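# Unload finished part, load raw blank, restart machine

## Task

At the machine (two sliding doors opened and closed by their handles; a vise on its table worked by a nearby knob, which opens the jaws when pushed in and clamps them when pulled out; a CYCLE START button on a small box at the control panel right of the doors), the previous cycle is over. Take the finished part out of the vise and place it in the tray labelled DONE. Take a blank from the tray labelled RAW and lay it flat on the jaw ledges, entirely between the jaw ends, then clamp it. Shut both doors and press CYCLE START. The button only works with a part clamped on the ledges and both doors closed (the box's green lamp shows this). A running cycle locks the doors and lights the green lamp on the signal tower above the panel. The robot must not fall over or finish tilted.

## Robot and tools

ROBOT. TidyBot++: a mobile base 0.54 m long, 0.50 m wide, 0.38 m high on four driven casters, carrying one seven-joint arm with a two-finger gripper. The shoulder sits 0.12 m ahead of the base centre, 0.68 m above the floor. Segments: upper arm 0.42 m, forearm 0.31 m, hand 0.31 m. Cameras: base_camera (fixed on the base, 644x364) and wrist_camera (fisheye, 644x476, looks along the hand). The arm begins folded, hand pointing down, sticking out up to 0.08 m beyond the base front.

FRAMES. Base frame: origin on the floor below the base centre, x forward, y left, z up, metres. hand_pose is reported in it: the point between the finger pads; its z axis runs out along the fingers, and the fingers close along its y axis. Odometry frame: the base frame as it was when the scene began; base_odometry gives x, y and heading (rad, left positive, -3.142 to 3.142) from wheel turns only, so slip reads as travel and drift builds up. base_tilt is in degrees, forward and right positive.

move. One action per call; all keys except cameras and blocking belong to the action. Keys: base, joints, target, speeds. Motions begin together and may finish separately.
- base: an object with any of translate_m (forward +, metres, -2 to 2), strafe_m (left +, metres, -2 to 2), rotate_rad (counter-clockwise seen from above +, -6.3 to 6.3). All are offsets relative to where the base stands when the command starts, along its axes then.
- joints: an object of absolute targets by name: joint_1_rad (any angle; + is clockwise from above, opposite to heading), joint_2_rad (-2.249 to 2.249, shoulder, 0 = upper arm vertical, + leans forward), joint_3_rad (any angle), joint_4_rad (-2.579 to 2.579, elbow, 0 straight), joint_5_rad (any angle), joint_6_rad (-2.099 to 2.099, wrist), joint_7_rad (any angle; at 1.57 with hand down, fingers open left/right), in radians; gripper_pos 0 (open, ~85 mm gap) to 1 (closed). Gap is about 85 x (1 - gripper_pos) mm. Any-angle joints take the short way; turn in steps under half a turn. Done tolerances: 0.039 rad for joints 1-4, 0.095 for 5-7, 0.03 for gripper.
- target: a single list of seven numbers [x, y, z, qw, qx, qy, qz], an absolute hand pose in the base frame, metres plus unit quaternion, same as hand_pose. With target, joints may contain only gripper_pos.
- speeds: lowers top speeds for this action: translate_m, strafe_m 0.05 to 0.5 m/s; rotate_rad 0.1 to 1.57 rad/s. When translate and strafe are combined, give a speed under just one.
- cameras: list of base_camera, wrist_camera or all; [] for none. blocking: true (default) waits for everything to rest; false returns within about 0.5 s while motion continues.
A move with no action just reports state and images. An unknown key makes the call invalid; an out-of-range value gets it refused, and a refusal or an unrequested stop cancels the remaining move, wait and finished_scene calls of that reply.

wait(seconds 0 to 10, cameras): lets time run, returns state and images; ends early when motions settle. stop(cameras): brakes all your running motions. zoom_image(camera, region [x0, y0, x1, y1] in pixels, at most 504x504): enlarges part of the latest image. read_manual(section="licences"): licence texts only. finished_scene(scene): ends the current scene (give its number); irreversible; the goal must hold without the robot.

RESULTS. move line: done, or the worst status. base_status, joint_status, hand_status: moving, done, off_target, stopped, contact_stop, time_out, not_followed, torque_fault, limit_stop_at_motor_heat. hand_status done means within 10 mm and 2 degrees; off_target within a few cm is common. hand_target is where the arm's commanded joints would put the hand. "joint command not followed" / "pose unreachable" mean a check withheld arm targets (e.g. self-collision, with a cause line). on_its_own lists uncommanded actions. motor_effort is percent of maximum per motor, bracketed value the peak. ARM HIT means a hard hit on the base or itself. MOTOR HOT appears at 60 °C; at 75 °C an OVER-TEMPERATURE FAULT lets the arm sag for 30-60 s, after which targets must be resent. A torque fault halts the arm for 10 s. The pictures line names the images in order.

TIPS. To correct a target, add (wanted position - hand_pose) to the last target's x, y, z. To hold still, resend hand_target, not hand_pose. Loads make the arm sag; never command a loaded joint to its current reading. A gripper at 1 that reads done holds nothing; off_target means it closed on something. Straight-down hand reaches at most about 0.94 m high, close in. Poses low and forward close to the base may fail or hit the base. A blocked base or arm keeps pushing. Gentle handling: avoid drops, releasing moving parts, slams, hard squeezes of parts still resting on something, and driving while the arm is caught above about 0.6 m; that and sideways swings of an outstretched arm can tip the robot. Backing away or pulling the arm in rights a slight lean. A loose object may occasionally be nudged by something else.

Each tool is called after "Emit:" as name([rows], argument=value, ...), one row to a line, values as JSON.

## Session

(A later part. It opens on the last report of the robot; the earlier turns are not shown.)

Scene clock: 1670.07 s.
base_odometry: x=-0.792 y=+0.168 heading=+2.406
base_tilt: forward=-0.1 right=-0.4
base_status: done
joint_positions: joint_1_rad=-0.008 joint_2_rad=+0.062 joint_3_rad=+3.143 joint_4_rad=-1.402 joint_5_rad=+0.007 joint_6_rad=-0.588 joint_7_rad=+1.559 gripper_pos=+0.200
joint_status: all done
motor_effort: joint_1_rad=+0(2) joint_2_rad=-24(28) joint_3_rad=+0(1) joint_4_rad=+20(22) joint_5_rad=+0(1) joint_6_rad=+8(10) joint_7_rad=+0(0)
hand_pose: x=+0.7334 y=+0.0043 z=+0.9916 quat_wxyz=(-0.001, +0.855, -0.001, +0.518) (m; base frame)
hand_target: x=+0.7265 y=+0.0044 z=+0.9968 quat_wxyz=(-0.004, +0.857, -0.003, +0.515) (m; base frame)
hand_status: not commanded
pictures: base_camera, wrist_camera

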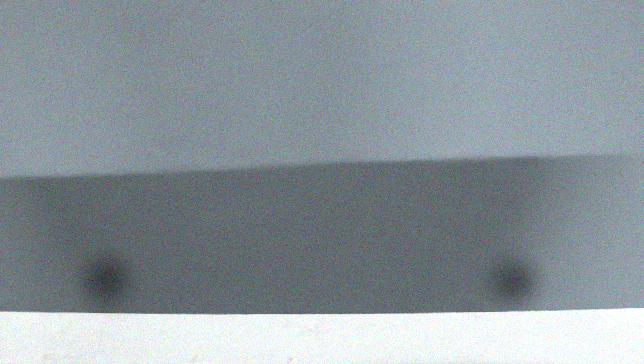

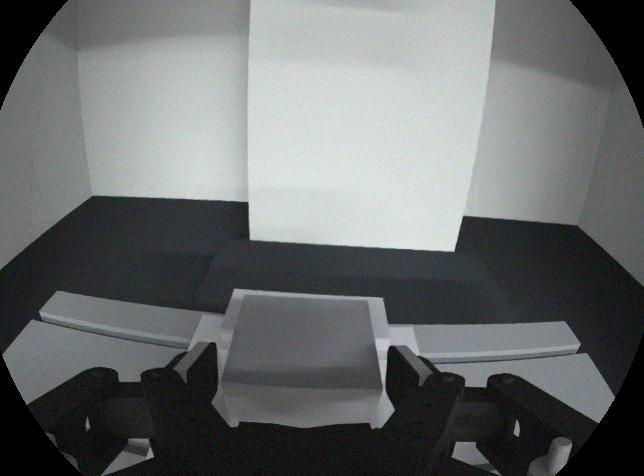

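Emit:
move(joints={"gripper_pos":0.42}, cameras=[])

Emit:
move(base={"translate_m":-0.006}, speeds={"translate_m":0.05}, cameras=[])

Emit:
zoom_image(camera="wrist_camera", region=[150, 200, 450, 470])

Emit:
move(joints={"joint_2_rad":0.132,"joint_4_rad":-1.146,"joint_6_rad":-0.95}, cameras=["wrist_camera"])

Emit:
zoom_image(camera="wrist_camera", region=[150, 200, 450, 470])

Scene clock: 1691.10 s.
move: off_target
base_odometry: x=-0.792 y=+0.168 heading=+2.406
base_tilt: forward=-0.1 right=-0.4
base_status: not commanded
joint_positions: joint_1_rad=-0.008 joint_2_rad=+0.060 joint_3_rad=+3.143 joint_4_rad=-1.401 joint_5_rad=+0.007 joint_6_rad=-0.589 joint_7_rad=+1.559 gripper_pos=+0.332
joint_status: gripper_pos off_target (ended at +0.332, target +0.420)
motor_effort: joint_1_rad=+0(1) joint_2_rad=-24(25) joint_3_rad=+0(0) joint_4_rad=+21(21) joint_5_rad=+1(1) joint_6_rad=+8(9) joint_7_rad=+0(1)
hand_pose: x=+0.7330 y=+0.0043 z=+0.9924 quat_wxyz=(-0.001, +0.855, -0.001, +0.519) (m; base frame)
hand_target: x=+0.7265 y=+0.0044 z=+0.9968 quat_wxyz=(-0.004, +0.857, -0.003, +0.515) (m; base frame)
hand_status: not commanded
pictures: none
No camera images: "cameras" was empty.

Scene clock: 1691.67 s.
move: done
base_odometry: x=-0.787 y=+0.164 heading=+2.406
base_tilt: forward=-0.1 right=-0.4
base_status: done
joint_positions: joint_1_rad=-0.009 joint_2_rad=+0.067 joint_3_rad=+3.143 joint_4_rad=-1.394 joint_5_rad=+0.007 joint_6_rad=-0.589 joint_7_rad=+1.559 gripper_pos=+0.332
joint_status: not commanded
motor_effort: joint_1_rad=-1(2) joint_2_rad=-28(29) joint_3_rad=+0(3) joint_4_rad=+19(20) joint_5_rad=+0(2) joint_6_rad=+4(7) joint_7_rad=+0(1)
hand_pose: x=+0.7359 y=+0.0049 z=+0.9927 quat_wxyz=(-0.002, +0.855, +0.000, +0.519) (m; base frame)
hand_target: x=+0.7265 y=+0.0044 z=+0.9968 quat_wxyz=(-0.004, +0.857, -0.003, +0.515) (m; base frame)
hand_status: not commanded
pictures: none
No camera images: "cameras" was empty.

Scaled by 1.680.

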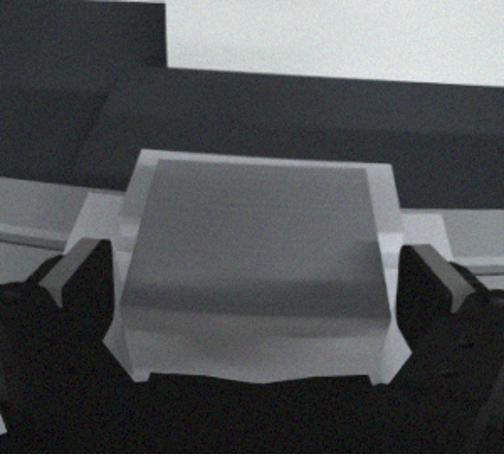

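Scene clock: 1692.93 s.
move: done
base_odometry: x=-0.787 y=+0.164 heading=+2.406
base_tilt: forward=-0.1 right=-0.4
base_status: not commanded
joint_positions: joint_1_rad=-0.010 joint_2_rad=+0.152 joint_3_rad=+3.142 joint_4_rad=-1.165 joint_5_rad=+0.007 joint_6_rad=-0.883 joint_7_rad=+1.559 gripper_pos=+0.332
joint_status: all done
motor_effort: joint_1_rad=+3(3) joint_2_rad=-31(32) joint_3_rad=+3(3) joint_4_rad=+20(21) joint_5_rad=+3(3) joint_6_rad=+4(7) joint_7_rad=+0(1)
hand_pose: x=+0.7388 y=+0.0052 z=+0.9932 quat_wxyz=(-0.001, +0.891, +0.000, +0.454) (m; base frame)
hand_target: x=+0.7218 y=+0.0044 z=+0.9995 quat_wxyz=(-0.004, +0.897, -0.003, +0.441) (m; base frame)
hand_status: not commanded
pictures: wrist_camera

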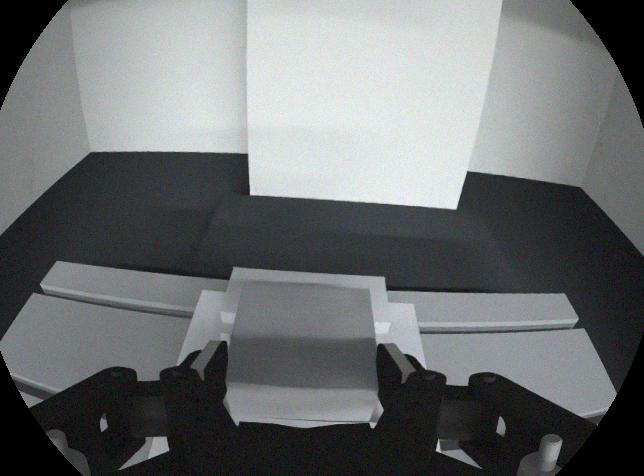

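Scaled by 1.680.

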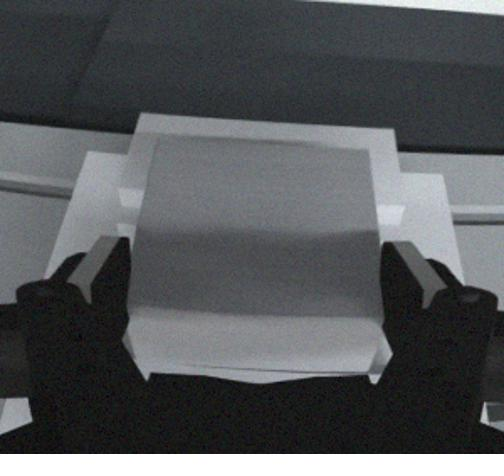

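Emit:
move(joints={"gripper_pos":0.1}, cameras=[])

Emit:
move(joints={"joint_2_rad":-0.05,"joint_4_rad":-1.3,"joint_6_rad":-0.8}, cameras=[])

Emit:
move(joints={"joint_2_rad":-0.10,"joint_4_rad":-1.2,"joint_6_rad":-1.1}, cameras=["wrist_camera"])

Emit:
zoom_image(camera="wrist_camera", region=[170, 220, 450, 430])

Scene clock: 1704.07 s.
move: done
base_odometry: x=-0.787 y=+0.164 heading=+2.406
base_tilt: forward=-0.1 right=-0.4
base_status: not commanded
joint_positions: joint_1_rad=-0.006 joint_2_rad=+0.144 joint_3_rad=+3.142 joint_4_rad=-1.163 joint_5_rad=+0.007 joint_6_rad=-0.917 joint_7_rad=+1.559 gripper_pos=+0.100
joint_status: all done
motor_effort: joint_1_rad=+0(4) joint_2_rad=-26(32) joint_3_rad=+0(3) joint_4_rad=+19(20) joint_5_rad=+1(3) joint_6_rad=+8(8) joint_7_rad=+0(1)
hand_pose: x=+0.7303 y=+0.0028 z=+0.9911 quat_wxyz=(+0.000, +0.896, -0.002, +0.443) (m; base frame)
hand_target: x=+0.7218 y=+0.0044 z=+0.9995 quat_wxyz=(-0.004, +0.897, -0.003, +0.441) (m; base frame)
hand_status: not commanded
pictures: none
No camera images: "cameras" was empty.

Scene clock: 1705.50 s.
move: done
base_odometry: x=-0.787 y=+0.164 heading=+2.406
base_tilt: forward=-0.1 right=-0.4
base_status: not commanded
joint_positions: joint_1_rad=-0.006 joint_2_rad=-0.045 joint_3_rad=+3.142 joint_4_rad=-1.281 joint_5_rad=+0.007 joint_6_rad=-0.852 joint_7_rad=+1.559 gripper_pos=+0.100
joint_status: all done
motor_effort: joint_1_rad=+0(1) joint_2_rad=-18(28) joint_3_rad=+0(0) joint_4_rad=+19(21) joint_5_rad=+0(1) joint_6_rad=+8(9) joint_7_rad=+0(1)
hand_pose: x=+0.6676 y=+0.0025 z=+1.0514 quat_wxyz=(-0.001, +0.865, -0.002, +0.503) (m; base frame)
hand_target: x=+0.6725 y=+0.0041 z=+1.0576 quat_wxyz=(-0.004, +0.855, -0.003, +0.519) (m; base frame)
hand_status: not commanded
pictures: none
No camera images: "cameras" was empty.

Scene clock: 1706.53 s.
move: done
base_odometry: x=-0.787 y=+0.164 heading=+2.406
base_tilt: forward=-0.1 right=-0.4
base_status: not commanded
joint_positions: joint_1_rad=-0.006 joint_2_rad=-0.088 joint_3_rad=+3.142 joint_4_rad=-1.216 joint_5_rad=+0.007 joint_6_rad=-1.066 joint_7_rad=+1.559 gripper_pos=+0.100
joint_status: all done
motor_effort: joint_1_rad=+0(1) joint_2_rad=-15(22) joint_3_rad=+0(1) joint_4_rad=+19(21) joint_5_rad=+0(1) joint_6_rad=+7(8) joint_7_rad=-1(1)
hand_pose: x=+0.6187 y=+0.0019 z=+1.0541 quat_wxyz=(+0.000, +0.890, -0.003, +0.456) (m; base frame)
hand_target: x=+0.6088 y=+0.0038 z=+1.0599 quat_wxyz=(-0.004, +0.891, -0.003, +0.454) (m; base frame)
hand_status: not commanded
pictures: wrist_camera

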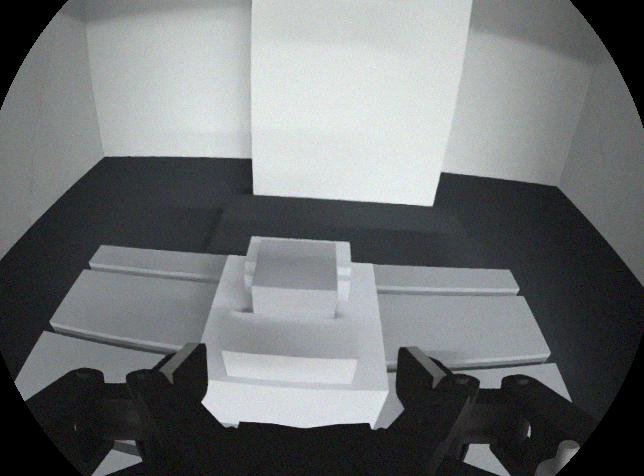

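Scaled by 1.800.

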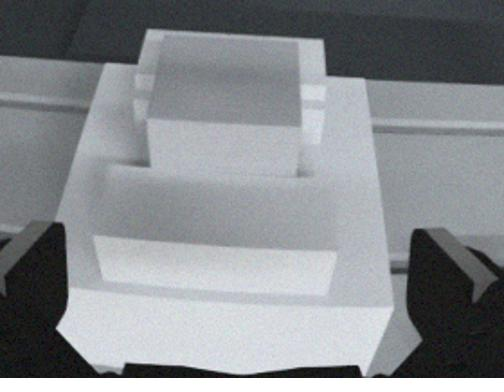

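Emit:
zoom_image(camera="wrist_camera", region=[230, 225, 370, 335])

Scaled by 3.600.

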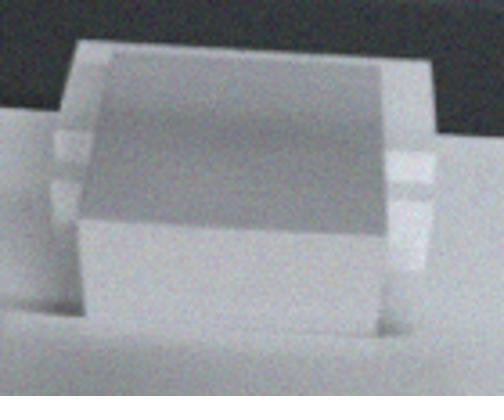

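Emit:
move(base={"translate_m":-0.05}, joints={"gripper_pos":1.0}, cameras=[])

Emit:
move(joints={"joint_2_rad":0.05,"joint_4_rad":-1.39,"joint_6_rad":-0.62}, cameras=["wrist_camera"])

Emit:
move(base={"translate_m":0.018}, speeds={"translate_m":0.05}, cameras=["wrist_camera"])

Emit:
zoom_image(camera="wrist_camera", region=[150, 200, 450, 470])

Scene clock: 1751.97 s.
move: done
base_odometry: x=-0.750 y=+0.130 heading=+2.406
base_tilt: forward=-0.1 right=-0.4
base_status: done
joint_positions: joint_1_rad=-0.006 joint_2_rad=-0.101 joint_3_rad=+3.142 joint_4_rad=-1.213 joint_5_rad=+0.007 joint_6_rad=-1.068 joint_7_rad=+1.559 gripper_pos=+0.999
joint_status: all done
motor_effort: joint_1_rad=+0(2) joint_2_rad=-16(20) joint_3_rad=+0(2) joint_4_rad=+19(20) joint_5_rad=+0(1) joint_6_rad=+8(8) joint_7_rad=+0(1)
hand_pose: x=+0.6138 y=+0.0019 z=+1.0612 quat_wxyz=(+0.000, +0.887, -0.003, +0.462) (m; base frame)
hand_target: x=+0.6088 y=+0.0038 z=+1.0599 quat_wxyz=(-0.004, +0.891, -0.003, +0.454) (m; base frame)
hand_status: not commanded
pictures: none
No camera images: "cameras" was empty.

Scene clock: 1753.50 s.
move: done
base_odometry: x=-0.750 y=+0.130 heading=+2.406
base_tilt: forward=-0.1 right=-0.4
base_status: not commanded
joint_positions: joint_1_rad=-0.006 joint_2_rad=+0.064 joint_3_rad=+3.142 joint_4_rad=-1.381 joint_5_rad=+0.007 joint_6_rad=-0.676 joint_7_rad=+1.559 gripper_pos=+0.999
joint_status: all done
motor_effort: joint_1_rad=+0(1) joint_2_rad=-24(28) joint_3_rad=+0(0) joint_4_rad=+20(23) joint_5_rad=+0(1) joint_6_rad=+7(9) joint_7_rad=+0(1)
hand_pose: x=+0.7231 y=+0.0031 z=+0.9786 quat_wxyz=(-0.001, +0.873, -0.001, +0.489) (m; base frame)
hand_target: x=+0.7265 y=+0.0044 z=+0.9968 quat_wxyz=(-0.004, +0.857, -0.003, +0.515) (m; base frame)
hand_status: not commanded
pictures: wrist_camera

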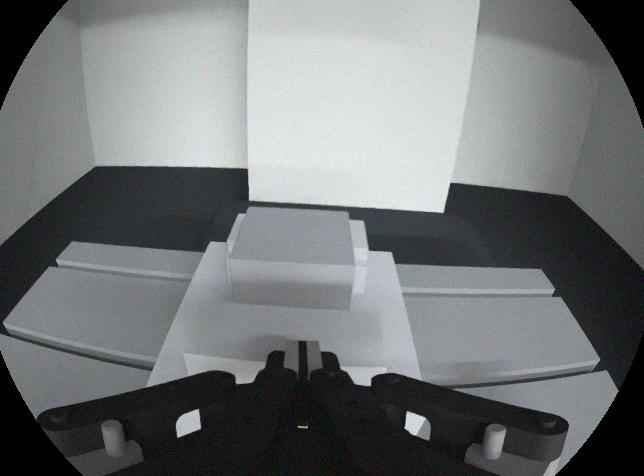

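Scene clock: 1754.27 s.
move: done
base_odometry: x=-0.764 y=+0.142 heading=+2.406
base_tilt: forward=-0.1 right=-0.4
base_status: done
joint_positions: joint_1_rad=-0.006 joint_2_rad=+0.063 joint_3_rad=+3.142 joint_4_rad=-1.381 joint_5_rad=+0.007 joint_6_rad=-0.673 joint_7_rad=+1.559 gripper_pos=+0.999
joint_status: not commanded
motor_effort: joint_1_rad=+0(2) joint_2_rad=-23(28) joint_3_rad=+0(1) joint_4_rad=+20(22) joint_5_rad=+1(1) joint_6_rad=+8(8) joint_7_rad=+0(0)
hand_pose: x=+0.7232 y=+0.0031 z=+0.9800 quat_wxyz=(-0.001, +0.872, -0.001, +0.490) (m; base frame)
hand_target: x=+0.7265 y=+0.0044 z=+0.9968 quat_wxyz=(-0.004, +0.857, -0.003, +0.515) (m; base frame)
hand_status: not commanded
pictures: wrist_camera

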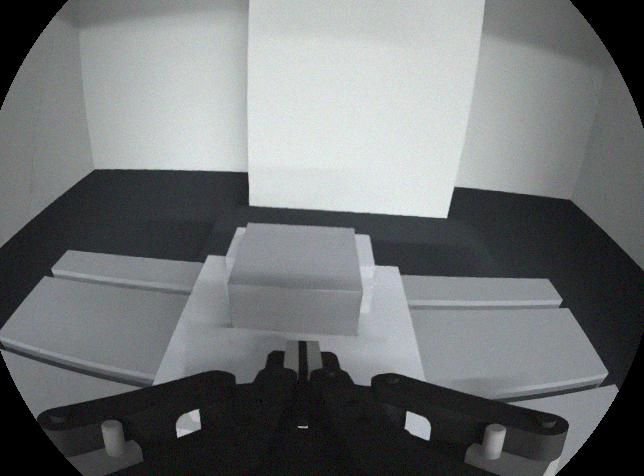

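Scaled by 1.680.

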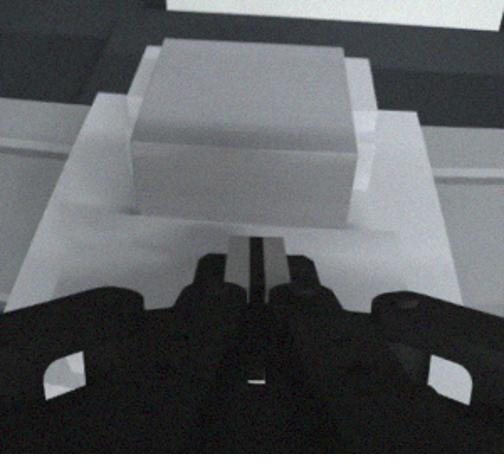

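Emit:
move(joints={"joint_2_rad":0.03}, base={"translate_m":0.022}, speeds={"translate_m":0.05}, cameras=[])

Emit:
zoom_image(camera="wrist_camera", region=[150, 200, 450, 470])

Emit:
move(base={"translate_m":0.01}, speeds={"translate_m":0.05}, cameras=[])

Emit:
zoom_image(camera="wrist_camera", region=[150, 200, 450, 470])

Scene clock: 1764.30 s.
move: done
base_odometry: x=-0.780 y=+0.157 heading=+2.406
base_tilt: forward=-0.1 right=-0.4
base_status: done
joint_positions: joint_1_rad=-0.006 joint_2_rad=+0.048 joint_3_rad=+3.142 joint_4_rad=-1.381 joint_5_rad=+0.007 joint_6_rad=-0.672 joint_7_rad=+1.559 gripper_pos=+0.999
joint_status: all done
motor_effort: joint_1_rad=+0(1) joint_2_rad=-23(27) joint_3_rad=+0(1) joint_4_rad=+20(21) joint_5_rad=+1(1) joint_6_rad=+7(8) joint_7_rad=+0(1)
hand_pose: x=+0.7189 y=+0.0031 z=+0.9893 quat_wxyz=(-0.001, +0.868, -0.001, +0.497) (m; base frame)
hand_target: x=+0.7201 y=+0.0044 z=+1.0089 quat_wxyz=(-0.004, +0.852, -0.003, +0.523) (m; base frame)
hand_status: not commanded
pictures: none
No camera images: "cameras" was empty.

Scaled by 1.680.

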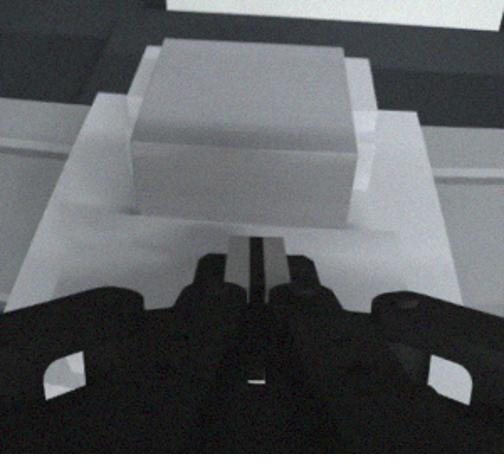

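Scene clock: 1764.93 s.
move: done
base_odometry: x=-0.788 y=+0.163 heading=+2.407
base_tilt: forward=-0.1 right=-0.4
base_status: done
joint_positions: joint_1_rad=-0.006 joint_2_rad=+0.046 joint_3_rad=+3.142 joint_4_rad=-1.381 joint_5_rad=+0.007 joint_6_rad=-0.671 joint_7_rad=+1.559 gripper_pos=+0.999
joint_status: not commanded
motor_effort: joint_1_rad=+0(1) joint_2_rad=-24(27) joint_3_rad=+0(1) joint_4_rad=+21(21) joint_5_rad=+0(1) joint_6_rad=+8(8) joint_7_rad=+0(1)
hand_pose: x=+0.7184 y=+0.0031 z=+0.9907 quat_wxyz=(-0.001, +0.867, -0.001, +0.499) (m; base frame)
hand_target: x=+0.7201 y=+0.0044 z=+1.0089 quat_wxyz=(-0.004, +0.852, -0.003, +0.523) (m; base frame)
hand_status: not commanded
pictures: none
No camera images: "cameras" was empty.

Scaled by 1.680.

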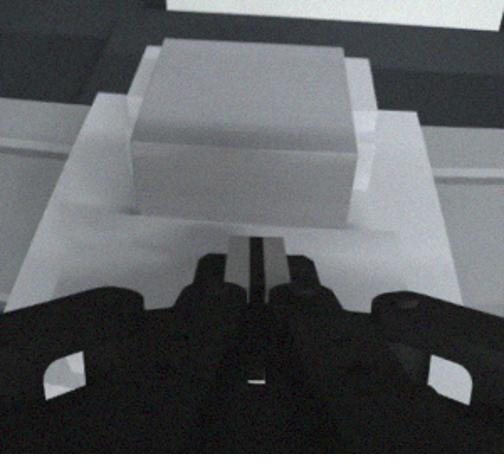

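Emit:
move(cameras=["wrist_camera"])

Emit:
zoom_image(camera="wrist_camera", region=[150, 200, 450, 470])

Emit:
move(base={"translate_m":0.01}, speeds={"translate_m":0.05}, cameras=["wrist_camera"])

Emit:
zoom_image(camera="wrist_camera", region=[150, 200, 450, 470])

Scene clock: 1771.10 s.
base_odometry: x=-0.788 y=+0.163 heading=+2.407
base_tilt: forward=-0.1 right=-0.4
base_status: done
joint_positions: joint_1_rad=-0.006 joint_2_rad=+0.046 joint_3_rad=+3.142 joint_4_rad=-1.381 joint_5_rad=+0.007 joint_6_rad=-0.671 joint_7_rad=+1.559 gripper_pos=+0.999
joint_status: not commanded
motor_effort: joint_1_rad=+0(1) joint_2_rad=-22(27) joint_3_rad=+0(1) joint_4_rad=+20(21) joint_5_rad=+0(1) joint_6_rad=+8(8) joint_7_rad=+0(1)
hand_pose: x=+0.7184 y=+0.0031 z=+0.9907 quat_wxyz=(-0.001, +0.867, -0.001, +0.499) (m; base frame)
hand_target: x=+0.7201 y=+0.0044 z=+1.0089 quat_wxyz=(-0.004, +0.852, -0.003, +0.523) (m; base frame)
hand_status: not commanded
pictures: wrist_camera

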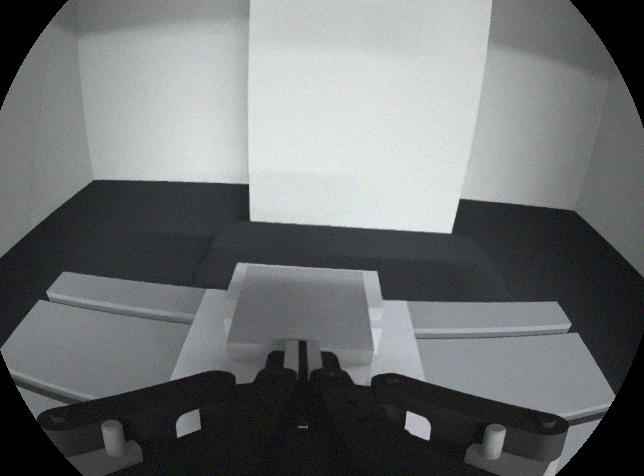

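Scaled by 1.680.

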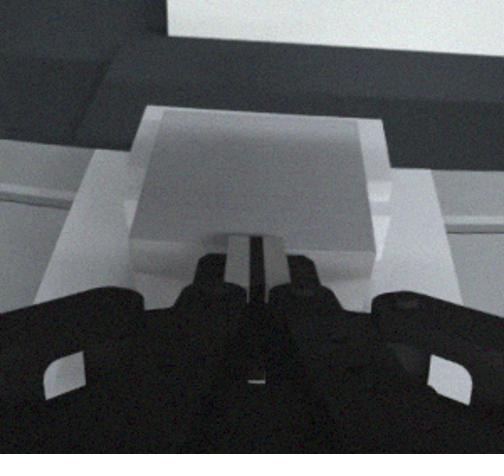

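Scene clock: 1771.73 s.
move: done
base_odometry: x=-0.795 y=+0.170 heading=+2.407
base_tilt: forward=-0.1 right=-0.4
base_status: done
joint_positions: joint_1_rad=-0.006 joint_2_rad=+0.039 joint_3_rad=+3.142 joint_4_rad=-1.381 joint_5_rad=+0.007 joint_6_rad=-0.670 joint_7_rad=+1.559 gripper_pos=+0.999
joint_status: not commanded
motor_effort: joint_1_rad=-1(1) joint_2_rad=-22(23) joint_3_rad=+0(2) joint_4_rad=+20(21) joint_5_rad=+0(1) joint_6_rad=+8(9) joint_7_rad=+0(1)
hand_pose: x=+0.7165 y=+0.0031 z=+0.9952 quat_wxyz=(-0.001, +0.865, -0.001, +0.502) (m; base frame)
hand_target: x=+0.7201 y=+0.0044 z=+1.0089 quat_wxyz=(-0.004, +0.852, -0.003, +0.523) (m; base frame)
hand_status: not commanded
pictures: wrist_camera

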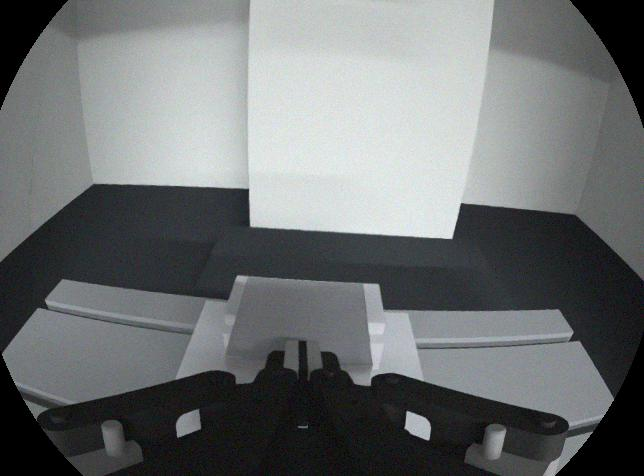

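Scaled by 1.680.

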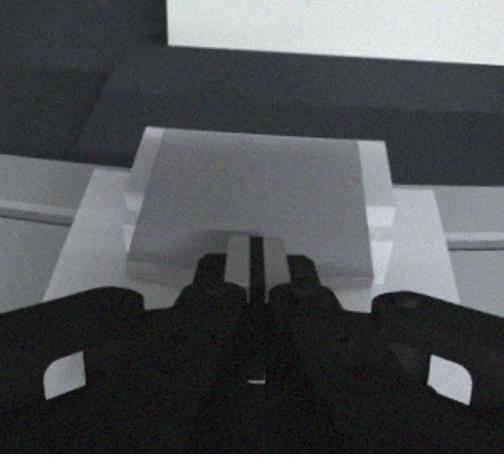

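Emit:
move(joints={"joint_2_rad":-0.05,"joint_4_rad":-1.3,"joint_6_rad":-0.8}, cameras=[])

Emit:
move(joints={"joint_2_rad":0.359,"joint_4_rad":-0.571,"joint_6_rad":-1.376}, cameras=["wrist_camera"])

Emit:
move(joints={"joint_2_rad":0.279,"joint_4_rad":-0.856,"joint_6_rad":-1.171}, cameras=["wrist_camera"])

Scene clock: 1814.23 s.
move: done
base_odometry: x=-0.795 y=+0.170 heading=+2.407
base_tilt: forward=-0.1 right=-0.4
base_status: not commanded
joint_positions: joint_1_rad=-0.006 joint_2_rad=-0.044 joint_3_rad=+3.142 joint_4_rad=-1.312 joint_5_rad=+0.007 joint_6_rad=-0.772 joint_7_rad=+1.559 gripper_pos=+0.999
joint_status: all done
motor_effort: joint_1_rad=+0(1) joint_2_rad=-18(26) joint_3_rad=+0(1) joint_4_rad=+20(22) joint_5_rad=+0(1) joint_6_rad=+8(9) joint_7_rad=+0(1)
hand_pose: x=+0.6782 y=+0.0027 z=+1.0555 quat_wxyz=(-0.001, +0.852, -0.002, +0.524) (m; base frame)
hand_target: x=+0.6725 y=+0.0041 z=+1.0577 quat_wxyz=(-0.004, +0.855, -0.003, +0.519) (m; base frame)
hand_status: not commanded
pictures: none
No camera images: "cameras" was empty.

Scene clock: 1816.50 s.
move: done
base_odometry: x=-0.795 y=+0.170 heading=+2.407
base_tilt: forward=-0.1 right=-0.4
base_status: not commanded
joint_positions: joint_1_rad=-0.006 joint_2_rad=+0.358 joint_3_rad=+3.142 joint_4_rad=-0.591 joint_5_rad=+0.007 joint_6_rad=-1.334 joint_7_rad=+1.559 gripper_pos=+0.999
joint_status: all done
motor_effort: joint_1_rad=+0(1) joint_2_rad=-30(32) joint_3_rad=+0(0) joint_4_rad=+17(21) joint_5_rad=+0(1) joint_6_rad=+6(10) joint_7_rad=+0(1)
hand_pose: x=+0.7575 y=+0.0027 z=+1.0554 quat_wxyz=(+0.000, +0.909, -0.004, +0.416) (m; base frame)
hand_target: x=+0.7497 y=+0.0045 z=+1.0549 quat_wxyz=(-0.003, +0.914, -0.003, +0.406) (m; base frame)
hand_status: not commanded
pictures: wrist_camera

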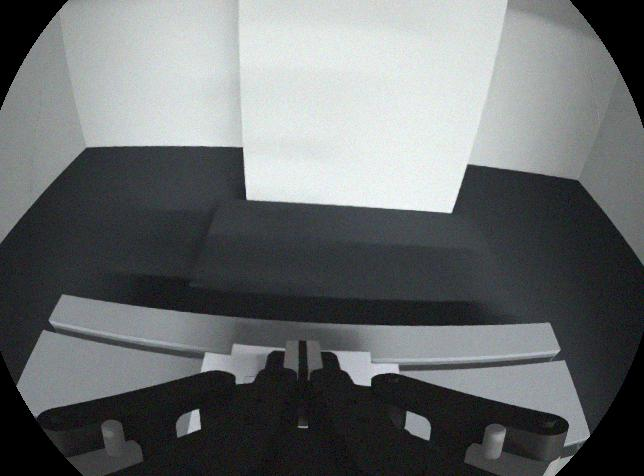

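Scene clock: 1817.87 s.
move: done
base_odometry: x=-0.795 y=+0.170 heading=+2.407
base_tilt: forward=-0.1 right=-0.4
base_status: not commanded
joint_positions: joint_1_rad=-0.006 joint_2_rad=+0.296 joint_3_rad=+3.142 joint_4_rad=-0.828 joint_5_rad=+0.007 joint_6_rad=-1.216 joint_7_rad=+1.559 gripper_pos=+0.999
joint_status: all done
motor_effort: joint_1_rad=+0(1) joint_2_rad=-29(31) joint_3_rad=+0(0) joint_4_rad=+17(19) joint_5_rad=+0(1) joint_6_rad=+5(8) joint_7_rad=+0(1)
hand_pose: x=+0.7491 y=+0.0026 z=+1.0032 quat_wxyz=(+0.000, +0.921, -0.003, +0.390) (m; base frame)
hand_target: x=+0.7507 y=+0.0045 z=+1.0102 quat_wxyz=(-0.003, +0.914, -0.003, +0.406) (m; base frame)
hand_status: not commanded
pictures: wrist_camera

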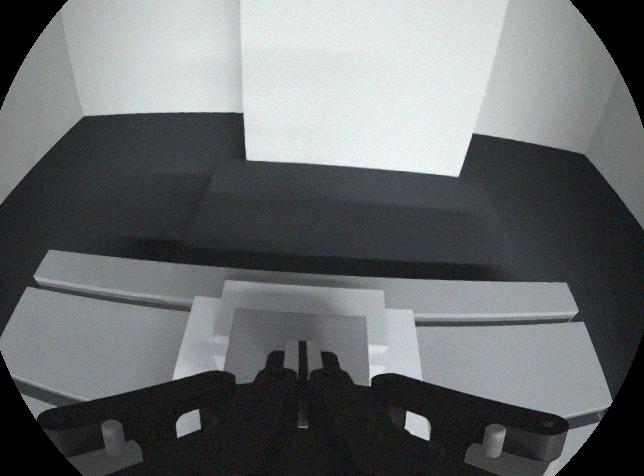

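Emit:
zoom_image(camera="wrist_camera", region=[200, 260, 410, 410])

Emit:
move(joints={"joint_2_rad":0.262,"joint_4_rad":-0.933,"joint_6_rad":-1.111}, cameras=["wrist_camera"])

Emit:
zoom_image(camera="wrist_camera", region=[200, 260, 410, 410])

Scaled by 2.400.

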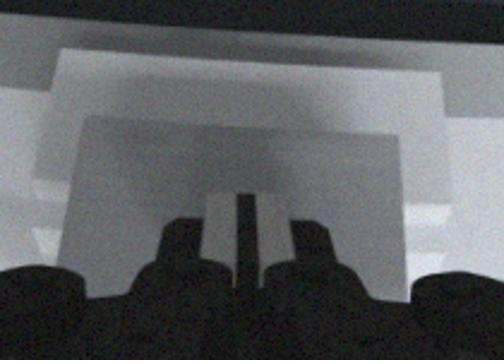

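Scene clock: 1826.97 s.
move: done
base_odometry: x=-0.795 y=+0.170 heading=+2.407
base_tilt: forward=-0.1 right=-0.4
base_status: not commanded
joint_positions: joint_1_rad=-0.006 joint_2_rad=+0.267 joint_3_rad=+3.142 joint_4_rad=-0.896 joint_5_rad=+0.007 joint_6_rad=-1.147 joint_7_rad=+1.559 gripper_pos=+0.999
joint_status: all done
motor_effort: joint_1_rad=-1(2) joint_2_rad=-25(28) joint_3_rad=-1(1) joint_4_rad=+15(17) joint_5_rad=+0(0) joint_6_rad=+4(6) joint_7_rad=-1(1)
hand_pose: x=+0.7486 y=+0.0027 z=+1.0029 quat_wxyz=(+0.000, +0.915, -0.003, +0.404) (m; base frame)
hand_target: x=+0.7513 y=+0.0045 z=+0.9948 quat_wxyz=(-0.003, +0.914, -0.003, +0.406) (m; base frame)
hand_status: not commanded
pictures: wrist_camera

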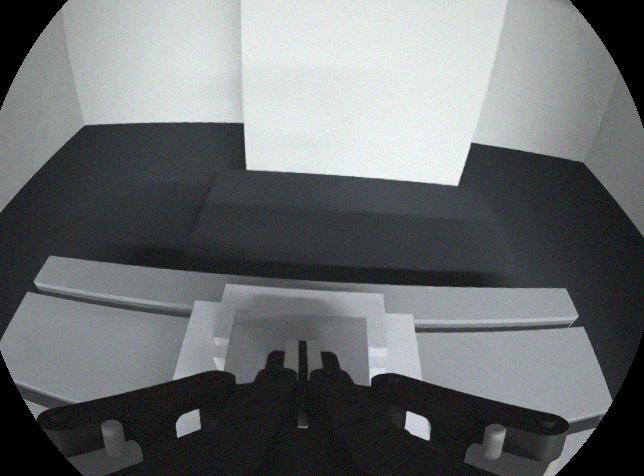

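Scaled by 2.400.

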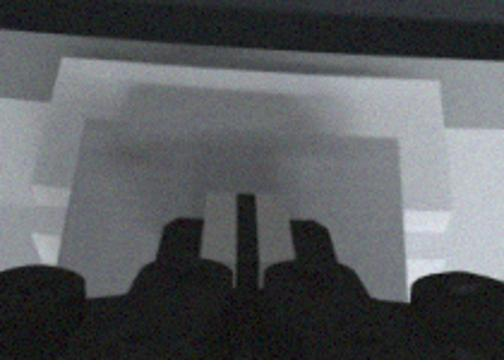

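Emit:
move(joints={"joint_2_rad":0.359,"joint_4_rad":-0.571,"joint_6_rad":-1.376}, cameras=[])

Emit:
move(joints={"joint_2_rad":-0.05,"joint_4_rad":-1.3,"joint_6_rad":-0.8}, cameras=[])

Emit:
move(joints={"joint_2_rad":-0.10,"joint_4_rad":-1.2,"joint_6_rad":-1.1,"gripper_pos":0.1}, base={"translate_m":-0.01}, cameras=["wrist_camera"])

Emit:
zoom_image(camera="wrist_camera", region=[230, 225, 370, 335])

Scene clock: 1837.90 s.
move: done
base_odometry: x=-0.795 y=+0.170 heading=+2.407
base_tilt: forward=-0.1 right=-0.4
base_status: not commanded
joint_positions: joint_1_rad=-0.006 joint_2_rad=+0.354 joint_3_rad=+3.142 joint_4_rad=-0.588 joint_5_rad=+0.007 joint_6_rad=-1.335 joint_7_rad=+1.559 gripper_pos=+0.999
joint_status: all done
motor_effort: joint_1_rad=-1(1) joint_2_rad=-31(33) joint_3_rad=+0(1) joint_4_rad=+17(20) joint_5_rad=+0(1) joint_6_rad=+7(8) joint_7_rad=+0(1)
hand_pose: x=+0.7559 y=+0.0026 z=+1.0591 quat_wxyz=(+0.000, +0.908, -0.004, +0.419) (m; base frame)
hand_target: x=+0.7497 y=+0.0045 z=+1.0549 quat_wxyz=(-0.003, +0.914, -0.003, +0.406) (m; base frame)
hand_status: not commanded
pictures: none
No camera images: "cameras" was empty.

Scene clock: 1840.20 s.
move: done
base_odometry: x=-0.795 y=+0.170 heading=+2.407
base_tilt: forward=-0.1 right=-0.4
base_status: not commanded
joint_positions: joint_1_rad=-0.006 joint_2_rad=-0.029 joint_3_rad=+3.142 joint_4_rad=-1.280 joint_5_rad=+0.007 joint_6_rad=-0.856 joint_7_rad=+1.559 gripper_pos=+0.999
joint_status: all done
motor_effort: joint_1_rad=+0(1) joint_2_rad=-20(32) joint_3_rad=+0(0) joint_4_rad=+20(20) joint_5_rad=+0(1) joint_6_rad=+7(9) joint_7_rad=+0(1)
hand_pose: x=+0.6727 y=+0.0025 z=+1.0422 quat_wxyz=(-0.001, +0.869, -0.002, +0.494) (m; base frame)
hand_target: x=+0.6725 y=+0.0041 z=+1.0577 quat_wxyz=(-0.004, +0.855, -0.003, +0.519) (m; base frame)
hand_status: not commanded
pictures: none
No camera images: "cameras" was empty.

Scene clock: 1841.23 s.
move: done
base_odometry: x=-0.788 y=+0.163 heading=+2.407
base_tilt: forward=-0.1 right=-0.4
base_status: done
joint_positions: joint_1_rad=-0.006 joint_2_rad=-0.091 joint_3_rad=+3.142 joint_4_rad=-1.213 joint_5_rad=+0.007 joint_6_rad=-1.066 joint_7_rad=+1.559 gripper_pos=+0.100
joint_status: all done
motor_effort: joint_1_rad=+0(1) joint_2_rad=-16(25) joint_3_rad=+0(1) joint_4_rad=+19(21) joint_5_rad=+0(1) joint_6_rad=+7(8) joint_7_rad=+0(1)
hand_pose: x=+0.6178 y=+0.0020 z=+1.0569 quat_wxyz=(+0.000, +0.889, -0.003, +0.459) (m; base frame)
hand_target: x=+0.6088 y=+0.0038 z=+1.0599 quat_wxyz=(-0.004, +0.891, -0.003, +0.454) (m; base frame)
hand_status: not commanded
pictures: wrist_camera

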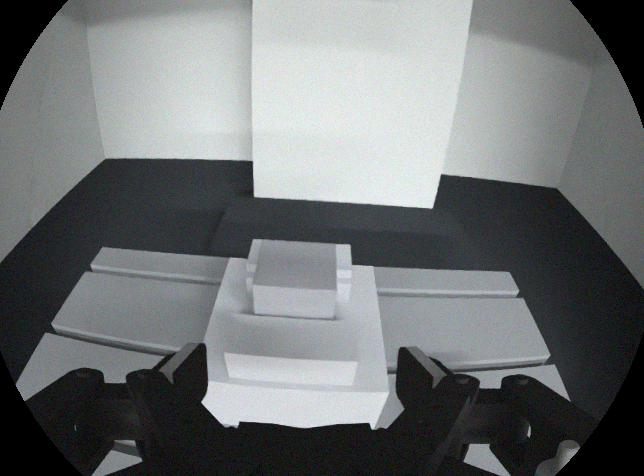

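Scaled by 3.600.

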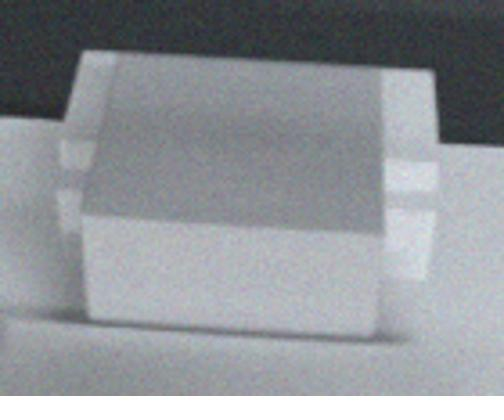

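Emit:
move(joints={"joint_2_rad":0.359,"joint_4_rad":-0.571,"joint_6_rad":-1.376,"gripper_pos":1}, base={"translate_m":-0.01}, cameras=[])

Emit:
move(joints={"joint_2_rad":0.262,"joint_4_rad":-0.933,"joint_6_rad":-1.111}, cameras=["wrist_camera"])

Emit:
zoom_image(camera="wrist_camera", region=[200, 260, 410, 410])

Emit:
move(joints={"joint_2_rad":0.359,"joint_4_rad":-0.571,"joint_6_rad":-1.376}, cameras=[])

Scene clock: 1856.03 s.
move: done
base_odometry: x=-0.780 y=+0.157 heading=+2.407
base_tilt: forward=-0.1 right=-0.4
base_status: done
joint_positions: joint_1_rad=-0.006 joint_2_rad=+0.363 joint_3_rad=+3.142 joint_4_rad=-0.592 joint_5_rad=+0.007 joint_6_rad=-1.333 joint_7_rad=+1.559 gripper_pos=+0.999
joint_status: all done
motor_effort: joint_1_rad=-1(1) joint_2_rad=-31(33) joint_3_rad=+0(1) joint_4_rad=+17(20) joint_5_rad=+0(1) joint_6_rad=+5(9) joint_7_rad=+0(1)
hand_pose: x=+0.7595 y=+0.0027 z=+1.0521 quat_wxyz=(+0.000, +0.910, -0.004, +0.414) (m; base frame)
hand_target: x=+0.7497 y=+0.0045 z=+1.0549 quat_wxyz=(-0.003, +0.914, -0.003, +0.406) (m; base frame)
hand_status: not commanded
pictures: none
No camera images: "cameras" was empty.

Scene clock: 1857.53 s.
move: done
base_odometry: x=-0.780 y=+0.157 heading=+2.407
base_tilt: forward=-0.1 right=-0.4
base_status: not commanded
joint_positions: joint_1_rad=-0.006 joint_2_rad=+0.268 joint_3_rad=+3.142 joint_4_rad=-0.895 joint_5_rad=+0.007 joint_6_rad=-1.145 joint_7_rad=+1.559 gripper_pos=+0.999
joint_status: all done
motor_effort: joint_1_rad=-1(1) joint_2_rad=-26(32) joint_3_rad=+0(0) joint_4_rad=+15(18) joint_5_rad=+0(1) joint_6_rad=+4(7) joint_7_rad=+0(1)
hand_pose: x=+0.7497 y=+0.0027 z=+1.0029 quat_wxyz=(+0.000, +0.914, -0.003, +0.405) (m; base frame)
hand_target: x=+0.7513 y=+0.0045 z=+0.9948 quat_wxyz=(-0.003, +0.914, -0.003, +0.406) (m; base frame)
hand_status: not commanded
pictures: wrist_camera

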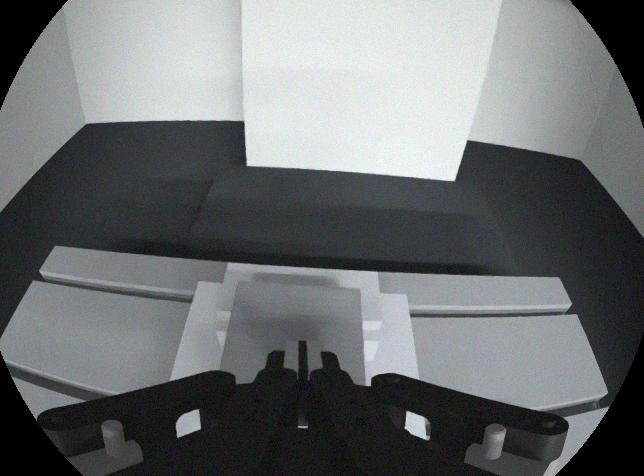

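Scaled by 2.400.

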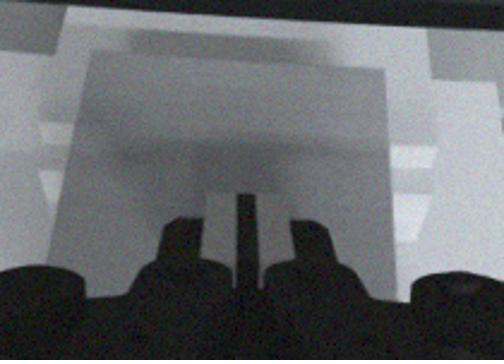

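Scene clock: 1859.30 s.
move: done
base_odometry: x=-0.780 y=+0.157 heading=+2.407
base_tilt: forward=-0.1 right=-0.4
base_status: not commanded
joint_positions: joint_1_rad=-0.006 joint_2_rad=+0.354 joint_3_rad=+3.142 joint_4_rad=-0.589 joint_5_rad=+0.007 joint_6_rad=-1.335 joint_7_rad=+1.559 gripper_pos=+0.999
joint_status: all done
motor_effort: joint_1_rad=+0(1) joint_2_rad=-30(33) joint_3_rad=+0(1) joint_4_rad=+17(20) joint_5_rad=+1(1) joint_6_rad=+7(8) joint_7_rad=+0(1)
hand_pose: x=+0.7559 y=+0.0026 z=+1.0591 quat_wxyz=(+0.000, +0.908, -0.004, +0.419) (m; base frame)
hand_target: x=+0.7497 y=+0.0045 z=+1.0549 quat_wxyz=(-0.003, +0.914, -0.003, +0.406) (m; base frame)
hand_status: not commanded
pictures: none
No camera images: "cameras" was empty.

Emit:
move(joints={"joint_2_rad":-0.05,"joint_4_rad":-1.3,"joint_6_rad":-0.8}, base={"translate_m":-0.2}, cameras=[])

Emit:
move(joints={"joint_2_rad":0.003,"joint_4_rad":-1.98,"joint_6_rad":0.08,"gripper_pos":0.5}, base={"strafe_m":-0.177}, cameras=["wrist_camera"])

Scene clock: 1869.83 s.
move: done
base_odometry: x=-0.632 y=+0.022 heading=+2.407
base_tilt: forward=-0.1 right=-0.4
base_status: done
joint_positions: joint_1_rad=-0.005 joint_2_rad=-0.027 joint_3_rad=+3.142 joint_4_rad=-1.283 joint_5_rad=+0.007 joint_6_rad=-0.856 joint_7_rad=+1.559 gripper_pos=+0.999
joint_status: all done
motor_effort: joint_1_rad=+0(2) joint_2_rad=-20(36) joint_3_rad=+0(1) joint_4_rad=+20(21) joint_5_rad=+1(1) joint_6_rad=+7(9) joint_7_rad=+0(1)
hand_pose: x=+0.6735 y=+0.0022 z=+1.0391 quat_wxyz=(+0.000, +0.871, -0.002, +0.492) (m; base frame)
hand_target: x=+0.6725 y=+0.0041 z=+1.0576 quat_wxyz=(-0.004, +0.855, -0.003, +0.519) (m; base frame)
hand_status: not commanded
pictures: none
No camera images: "cameras" was empty.

Scene clock: 1872.13 s.
move: done
base_odometry: x=-0.513 y=+0.154 heading=+2.406
base_tilt: forward=-0.1 right=-0.4
base_status: done
joint_positions: joint_1_rad=+0.000 joint_2_rad=-0.003 joint_3_rad=+3.146 joint_4_rad=-1.961 joint_5_rad=+0.007 joint_6_rad=+0.023 joint_7_rad=+1.559 gripper_pos=+0.500
joint_status: all done
motor_effort: joint_1_rad=+0(3) joint_2_rad=-20(22) joint_3_rad=+0(3) joint_4_rad=+20(22) joint_5_rad=+0(1) joint_6_rad=+8(9) joint_7_rad=+0(1)
hand_pose: x=+0.6998 y=-0.0013 z=+0.8729 quat_wxyz=(+0.000, +0.824, -0.004, +0.567) (m; base frame)
hand_target: x=+0.7026 y=+0.0043 z=+0.8751 quat_wxyz=(-0.005, +0.814, -0.003, +0.580) (m; base frame)
hand_status: not commanded
pictures: wrist_camera

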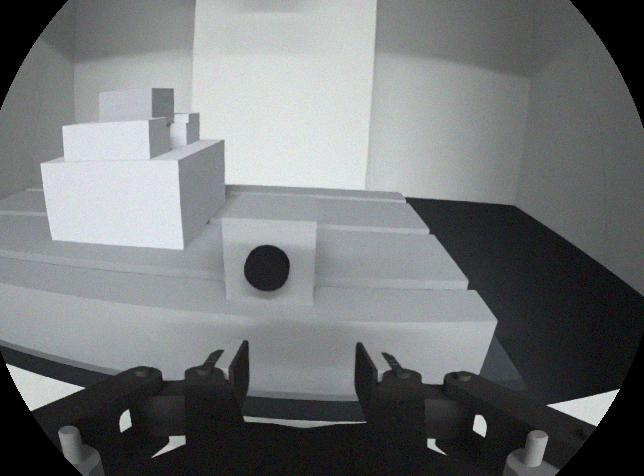

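Emit:
zoom_image(camera="wrist_camera", region=[40, 70, 240, 250])

Emit:
move(base={"strafe_m":0.02,"translate_m":0.06}, cameras=["wrist_camera"])

Scaled by 2.520.

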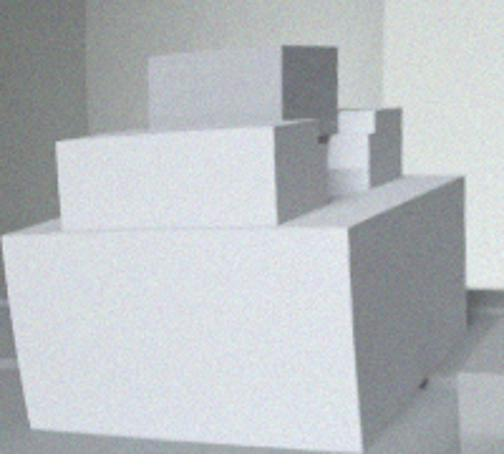

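Scene clock: 1878.77 s.
move: done
base_odometry: x=-0.571 y=+0.179 heading=+2.406
base_tilt: forward=-0.1 right=-0.4
base_status: done
joint_positions: joint_1_rad=+0.000 joint_2_rad=+0.010 joint_3_rad=+3.146 joint_4_rad=-1.963 joint_5_rad=+0.007 joint_6_rad=+0.028 joint_7_rad=+1.559 gripper_pos=+0.500
joint_status: not commanded
motor_effort: joint_1_rad=+0(1) joint_2_rad=-20(23) joint_3_rad=+0(1) joint_4_rad=+19(20) joint_5_rad=+0(0) joint_6_rad=+8(9) joint_7_rad=+0(1)
hand_pose: x=+0.7022 y=-0.0012 z=+0.8657 quat_wxyz=(+0.000, +0.826, -0.004, +0.563) (m; base frame)
hand_target: x=+0.7026 y=+0.0043 z=+0.8751 quat_wxyz=(-0.005, +0.814, -0.003, +0.580) (m; base frame)
hand_status: not commanded
pictures: wrist_camera

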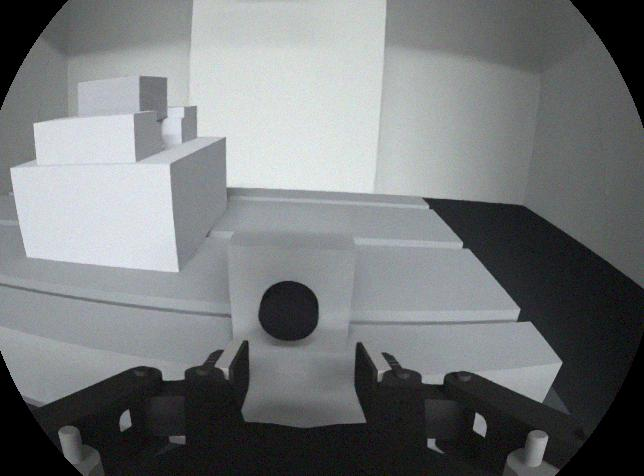

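Emit:
move(base={"strafe_m":0.006,"translate_m":0.047}, speeds={"translate_m":0.1}, cameras=["wrist_camera"])

Scene clock: 1883.47 s.
move: done
base_odometry: x=-0.610 y=+0.206 heading=+2.406
base_tilt: forward=-0.1 right=-0.4
base_status: done
joint_positions: joint_1_rad=+0.002 joint_2_rad=-0.027 joint_3_rad=+3.147 joint_4_rad=-1.998 joint_5_rad=+0.007 joint_6_rad=+0.025 joint_7_rad=+1.559 gripper_pos=+0.500
joint_status: not commanded
motor_effort: joint_1_rad=-2(3) joint_2_rad=-13(22) joint_3_rad=-1(2) joint_4_rad=+23(31) joint_5_rad=+1(1) joint_6_rad=+11(17) joint_7_rad=+0(1)
hand_pose: x=+0.6869 y=-0.0029 z=+0.8660 quat_wxyz=(+0.001, +0.826, -0.005, +0.563) (m; base frame)
hand_target: x=+0.7026 y=+0.0043 z=+0.8751 quat_wxyz=(-0.005, +0.814, -0.003, +0.580) (m; base frame)
hand_status: not commanded
pictures: wrist_camera

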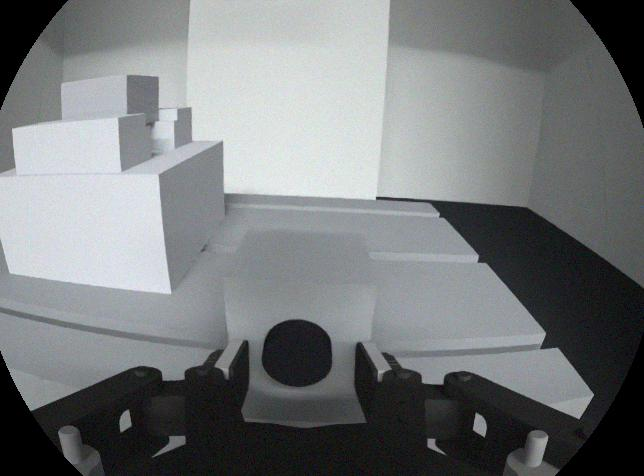

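Emit:
move(joints={"gripper_pos":0.85}, cameras=["wrist_camera"])

Emit:
move(base={"translate_m":-0.06}, speeds={"translate_m":0.08}, cameras=["wrist_camera"])

Emit:
move(base={"translate_m":-0.05}, speeds={"translate_m":0.08}, cameras=["wrist_camera"])

Scene clock: 1891.23 s.
move: off_target
base_odometry: x=-0.610 y=+0.206 heading=+2.406
base_tilt: forward=-0.2 right=-0.4
base_status: not commanded
joint_positions: joint_1_rad=+0.000 joint_2_rad=-0.032 joint_3_rad=+3.144 joint_4_rad=-2.001 joint_5_rad=+0.007 joint_6_rad=+0.025 joint_7_rad=+1.559 gripper_pos=+0.745
joint_status: gripper_pos off_target (ended at +0.745, target +0.850)
motor_effort: joint_1_rad=-4(9) joint_2_rad=-10(12) joint_3_rad=-3(7) joint_4_rad=+26(27) joint_5_rad=+1(1) joint_6_rad=+13(14) joint_7_rad=+0(1)
hand_pose: x=+0.6852 y=-0.0005 z=+0.8668 quat_wxyz=(+0.000, +0.826, -0.003, +0.564) (m; base frame)
hand_target: x=+0.7026 y=+0.0043 z=+0.8751 quat_wxyz=(-0.005, +0.814, -0.003, +0.580) (m; base frame)
hand_status: not commanded
pictures: wrist_camera

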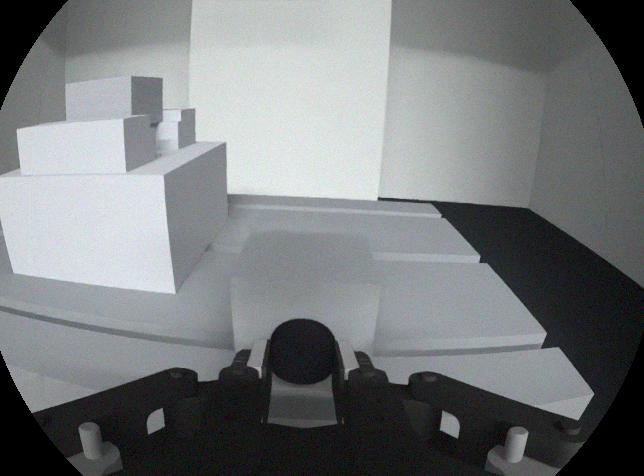

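Scene clock: 1892.43 s.
move: done
base_odometry: x=-0.565 y=+0.166 heading=+2.406
base_tilt: forward=-0.1 right=-0.4
base_status: done
joint_positions: joint_1_rad=-0.005 joint_2_rad=+0.073 joint_3_rad=+3.145 joint_4_rad=-1.930 joint_5_rad=+0.007 joint_6_rad=+0.095 joint_7_rad=+1.559 gripper_pos=+0.750
joint_status: not commanded
motor_effort: joint_1_rad=+0(5) joint_2_rad=-34(38) joint_3_rad=+0(4) joint_4_rad=+10(24) joint_5_rad=+0(1) joint_6_rad=+3(13) joint_7_rad=+0(0)
hand_pose: x=+0.7289 y=+0.0030 z=+0.8665 quat_wxyz=(-0.002, +0.816, -0.001, +0.578) (m; base frame)
hand_target: x=+0.7026 y=+0.0043 z=+0.8751 quat_wxyz=(-0.005, +0.814, -0.003, +0.580) (m; base frame)
hand_status: not commanded
pictures: wrist_camera

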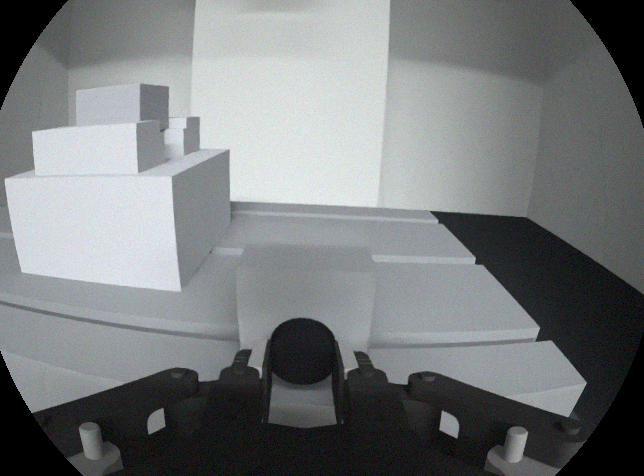

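Scene clock: 1893.93 s.
move: done
base_odometry: x=-0.528 y=+0.132 heading=+2.406
base_tilt: forward=-0.1 right=-0.4
base_status: done
joint_positions: joint_1_rad=+0.000 joint_2_rad=-0.003 joint_3_rad=+3.148 joint_4_rad=-1.985 joint_5_rad=+0.007 joint_6_rad=+0.066 joint_7_rad=+1.559 gripper_pos=+0.850
joint_status: not commanded
on_its_own: gripper_pos moved +0.100 to your old target +0.850
motor_effort: joint_1_rad=+0(10) joint_2_rad=-20(50) joint_3_rad=+0(10) joint_4_rad=+20(22) joint_5_rad=+0(2) joint_6_rad=+9(9) joint_7_rad=+0(1)
hand_pose: x=+0.6989 y=-0.0025 z=+0.8712 quat_wxyz=(+0.000, +0.818, -0.005, +0.575) (m; base frame)
hand_target: x=+0.7026 y=+0.0043 z=+0.8751 quat_wxyz=(-0.005, +0.814, -0.003, +0.580) (m; base frame)
hand_status: not commanded
pictures: wrist_camera

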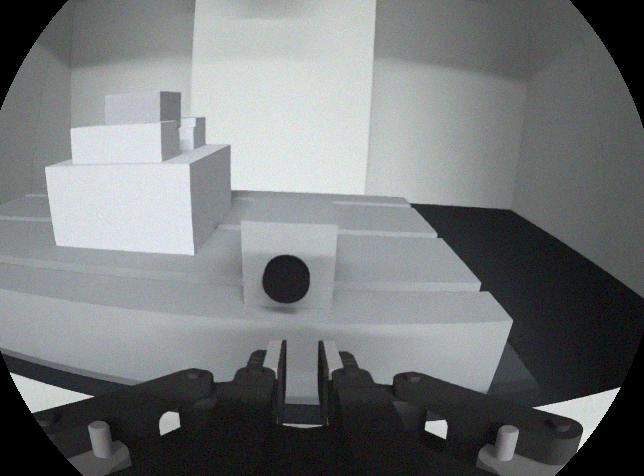

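Emit:
zoom_image(camera="wrist_camera", region=[60, 80, 350, 320])

Scaled by 1.738.

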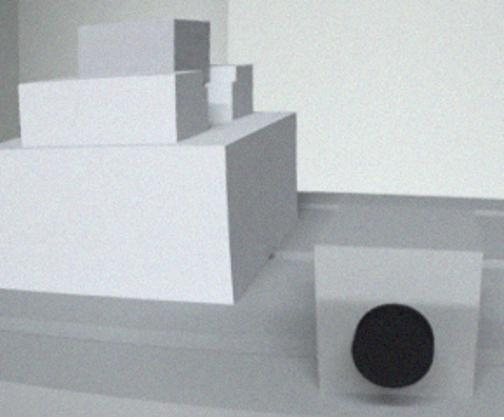

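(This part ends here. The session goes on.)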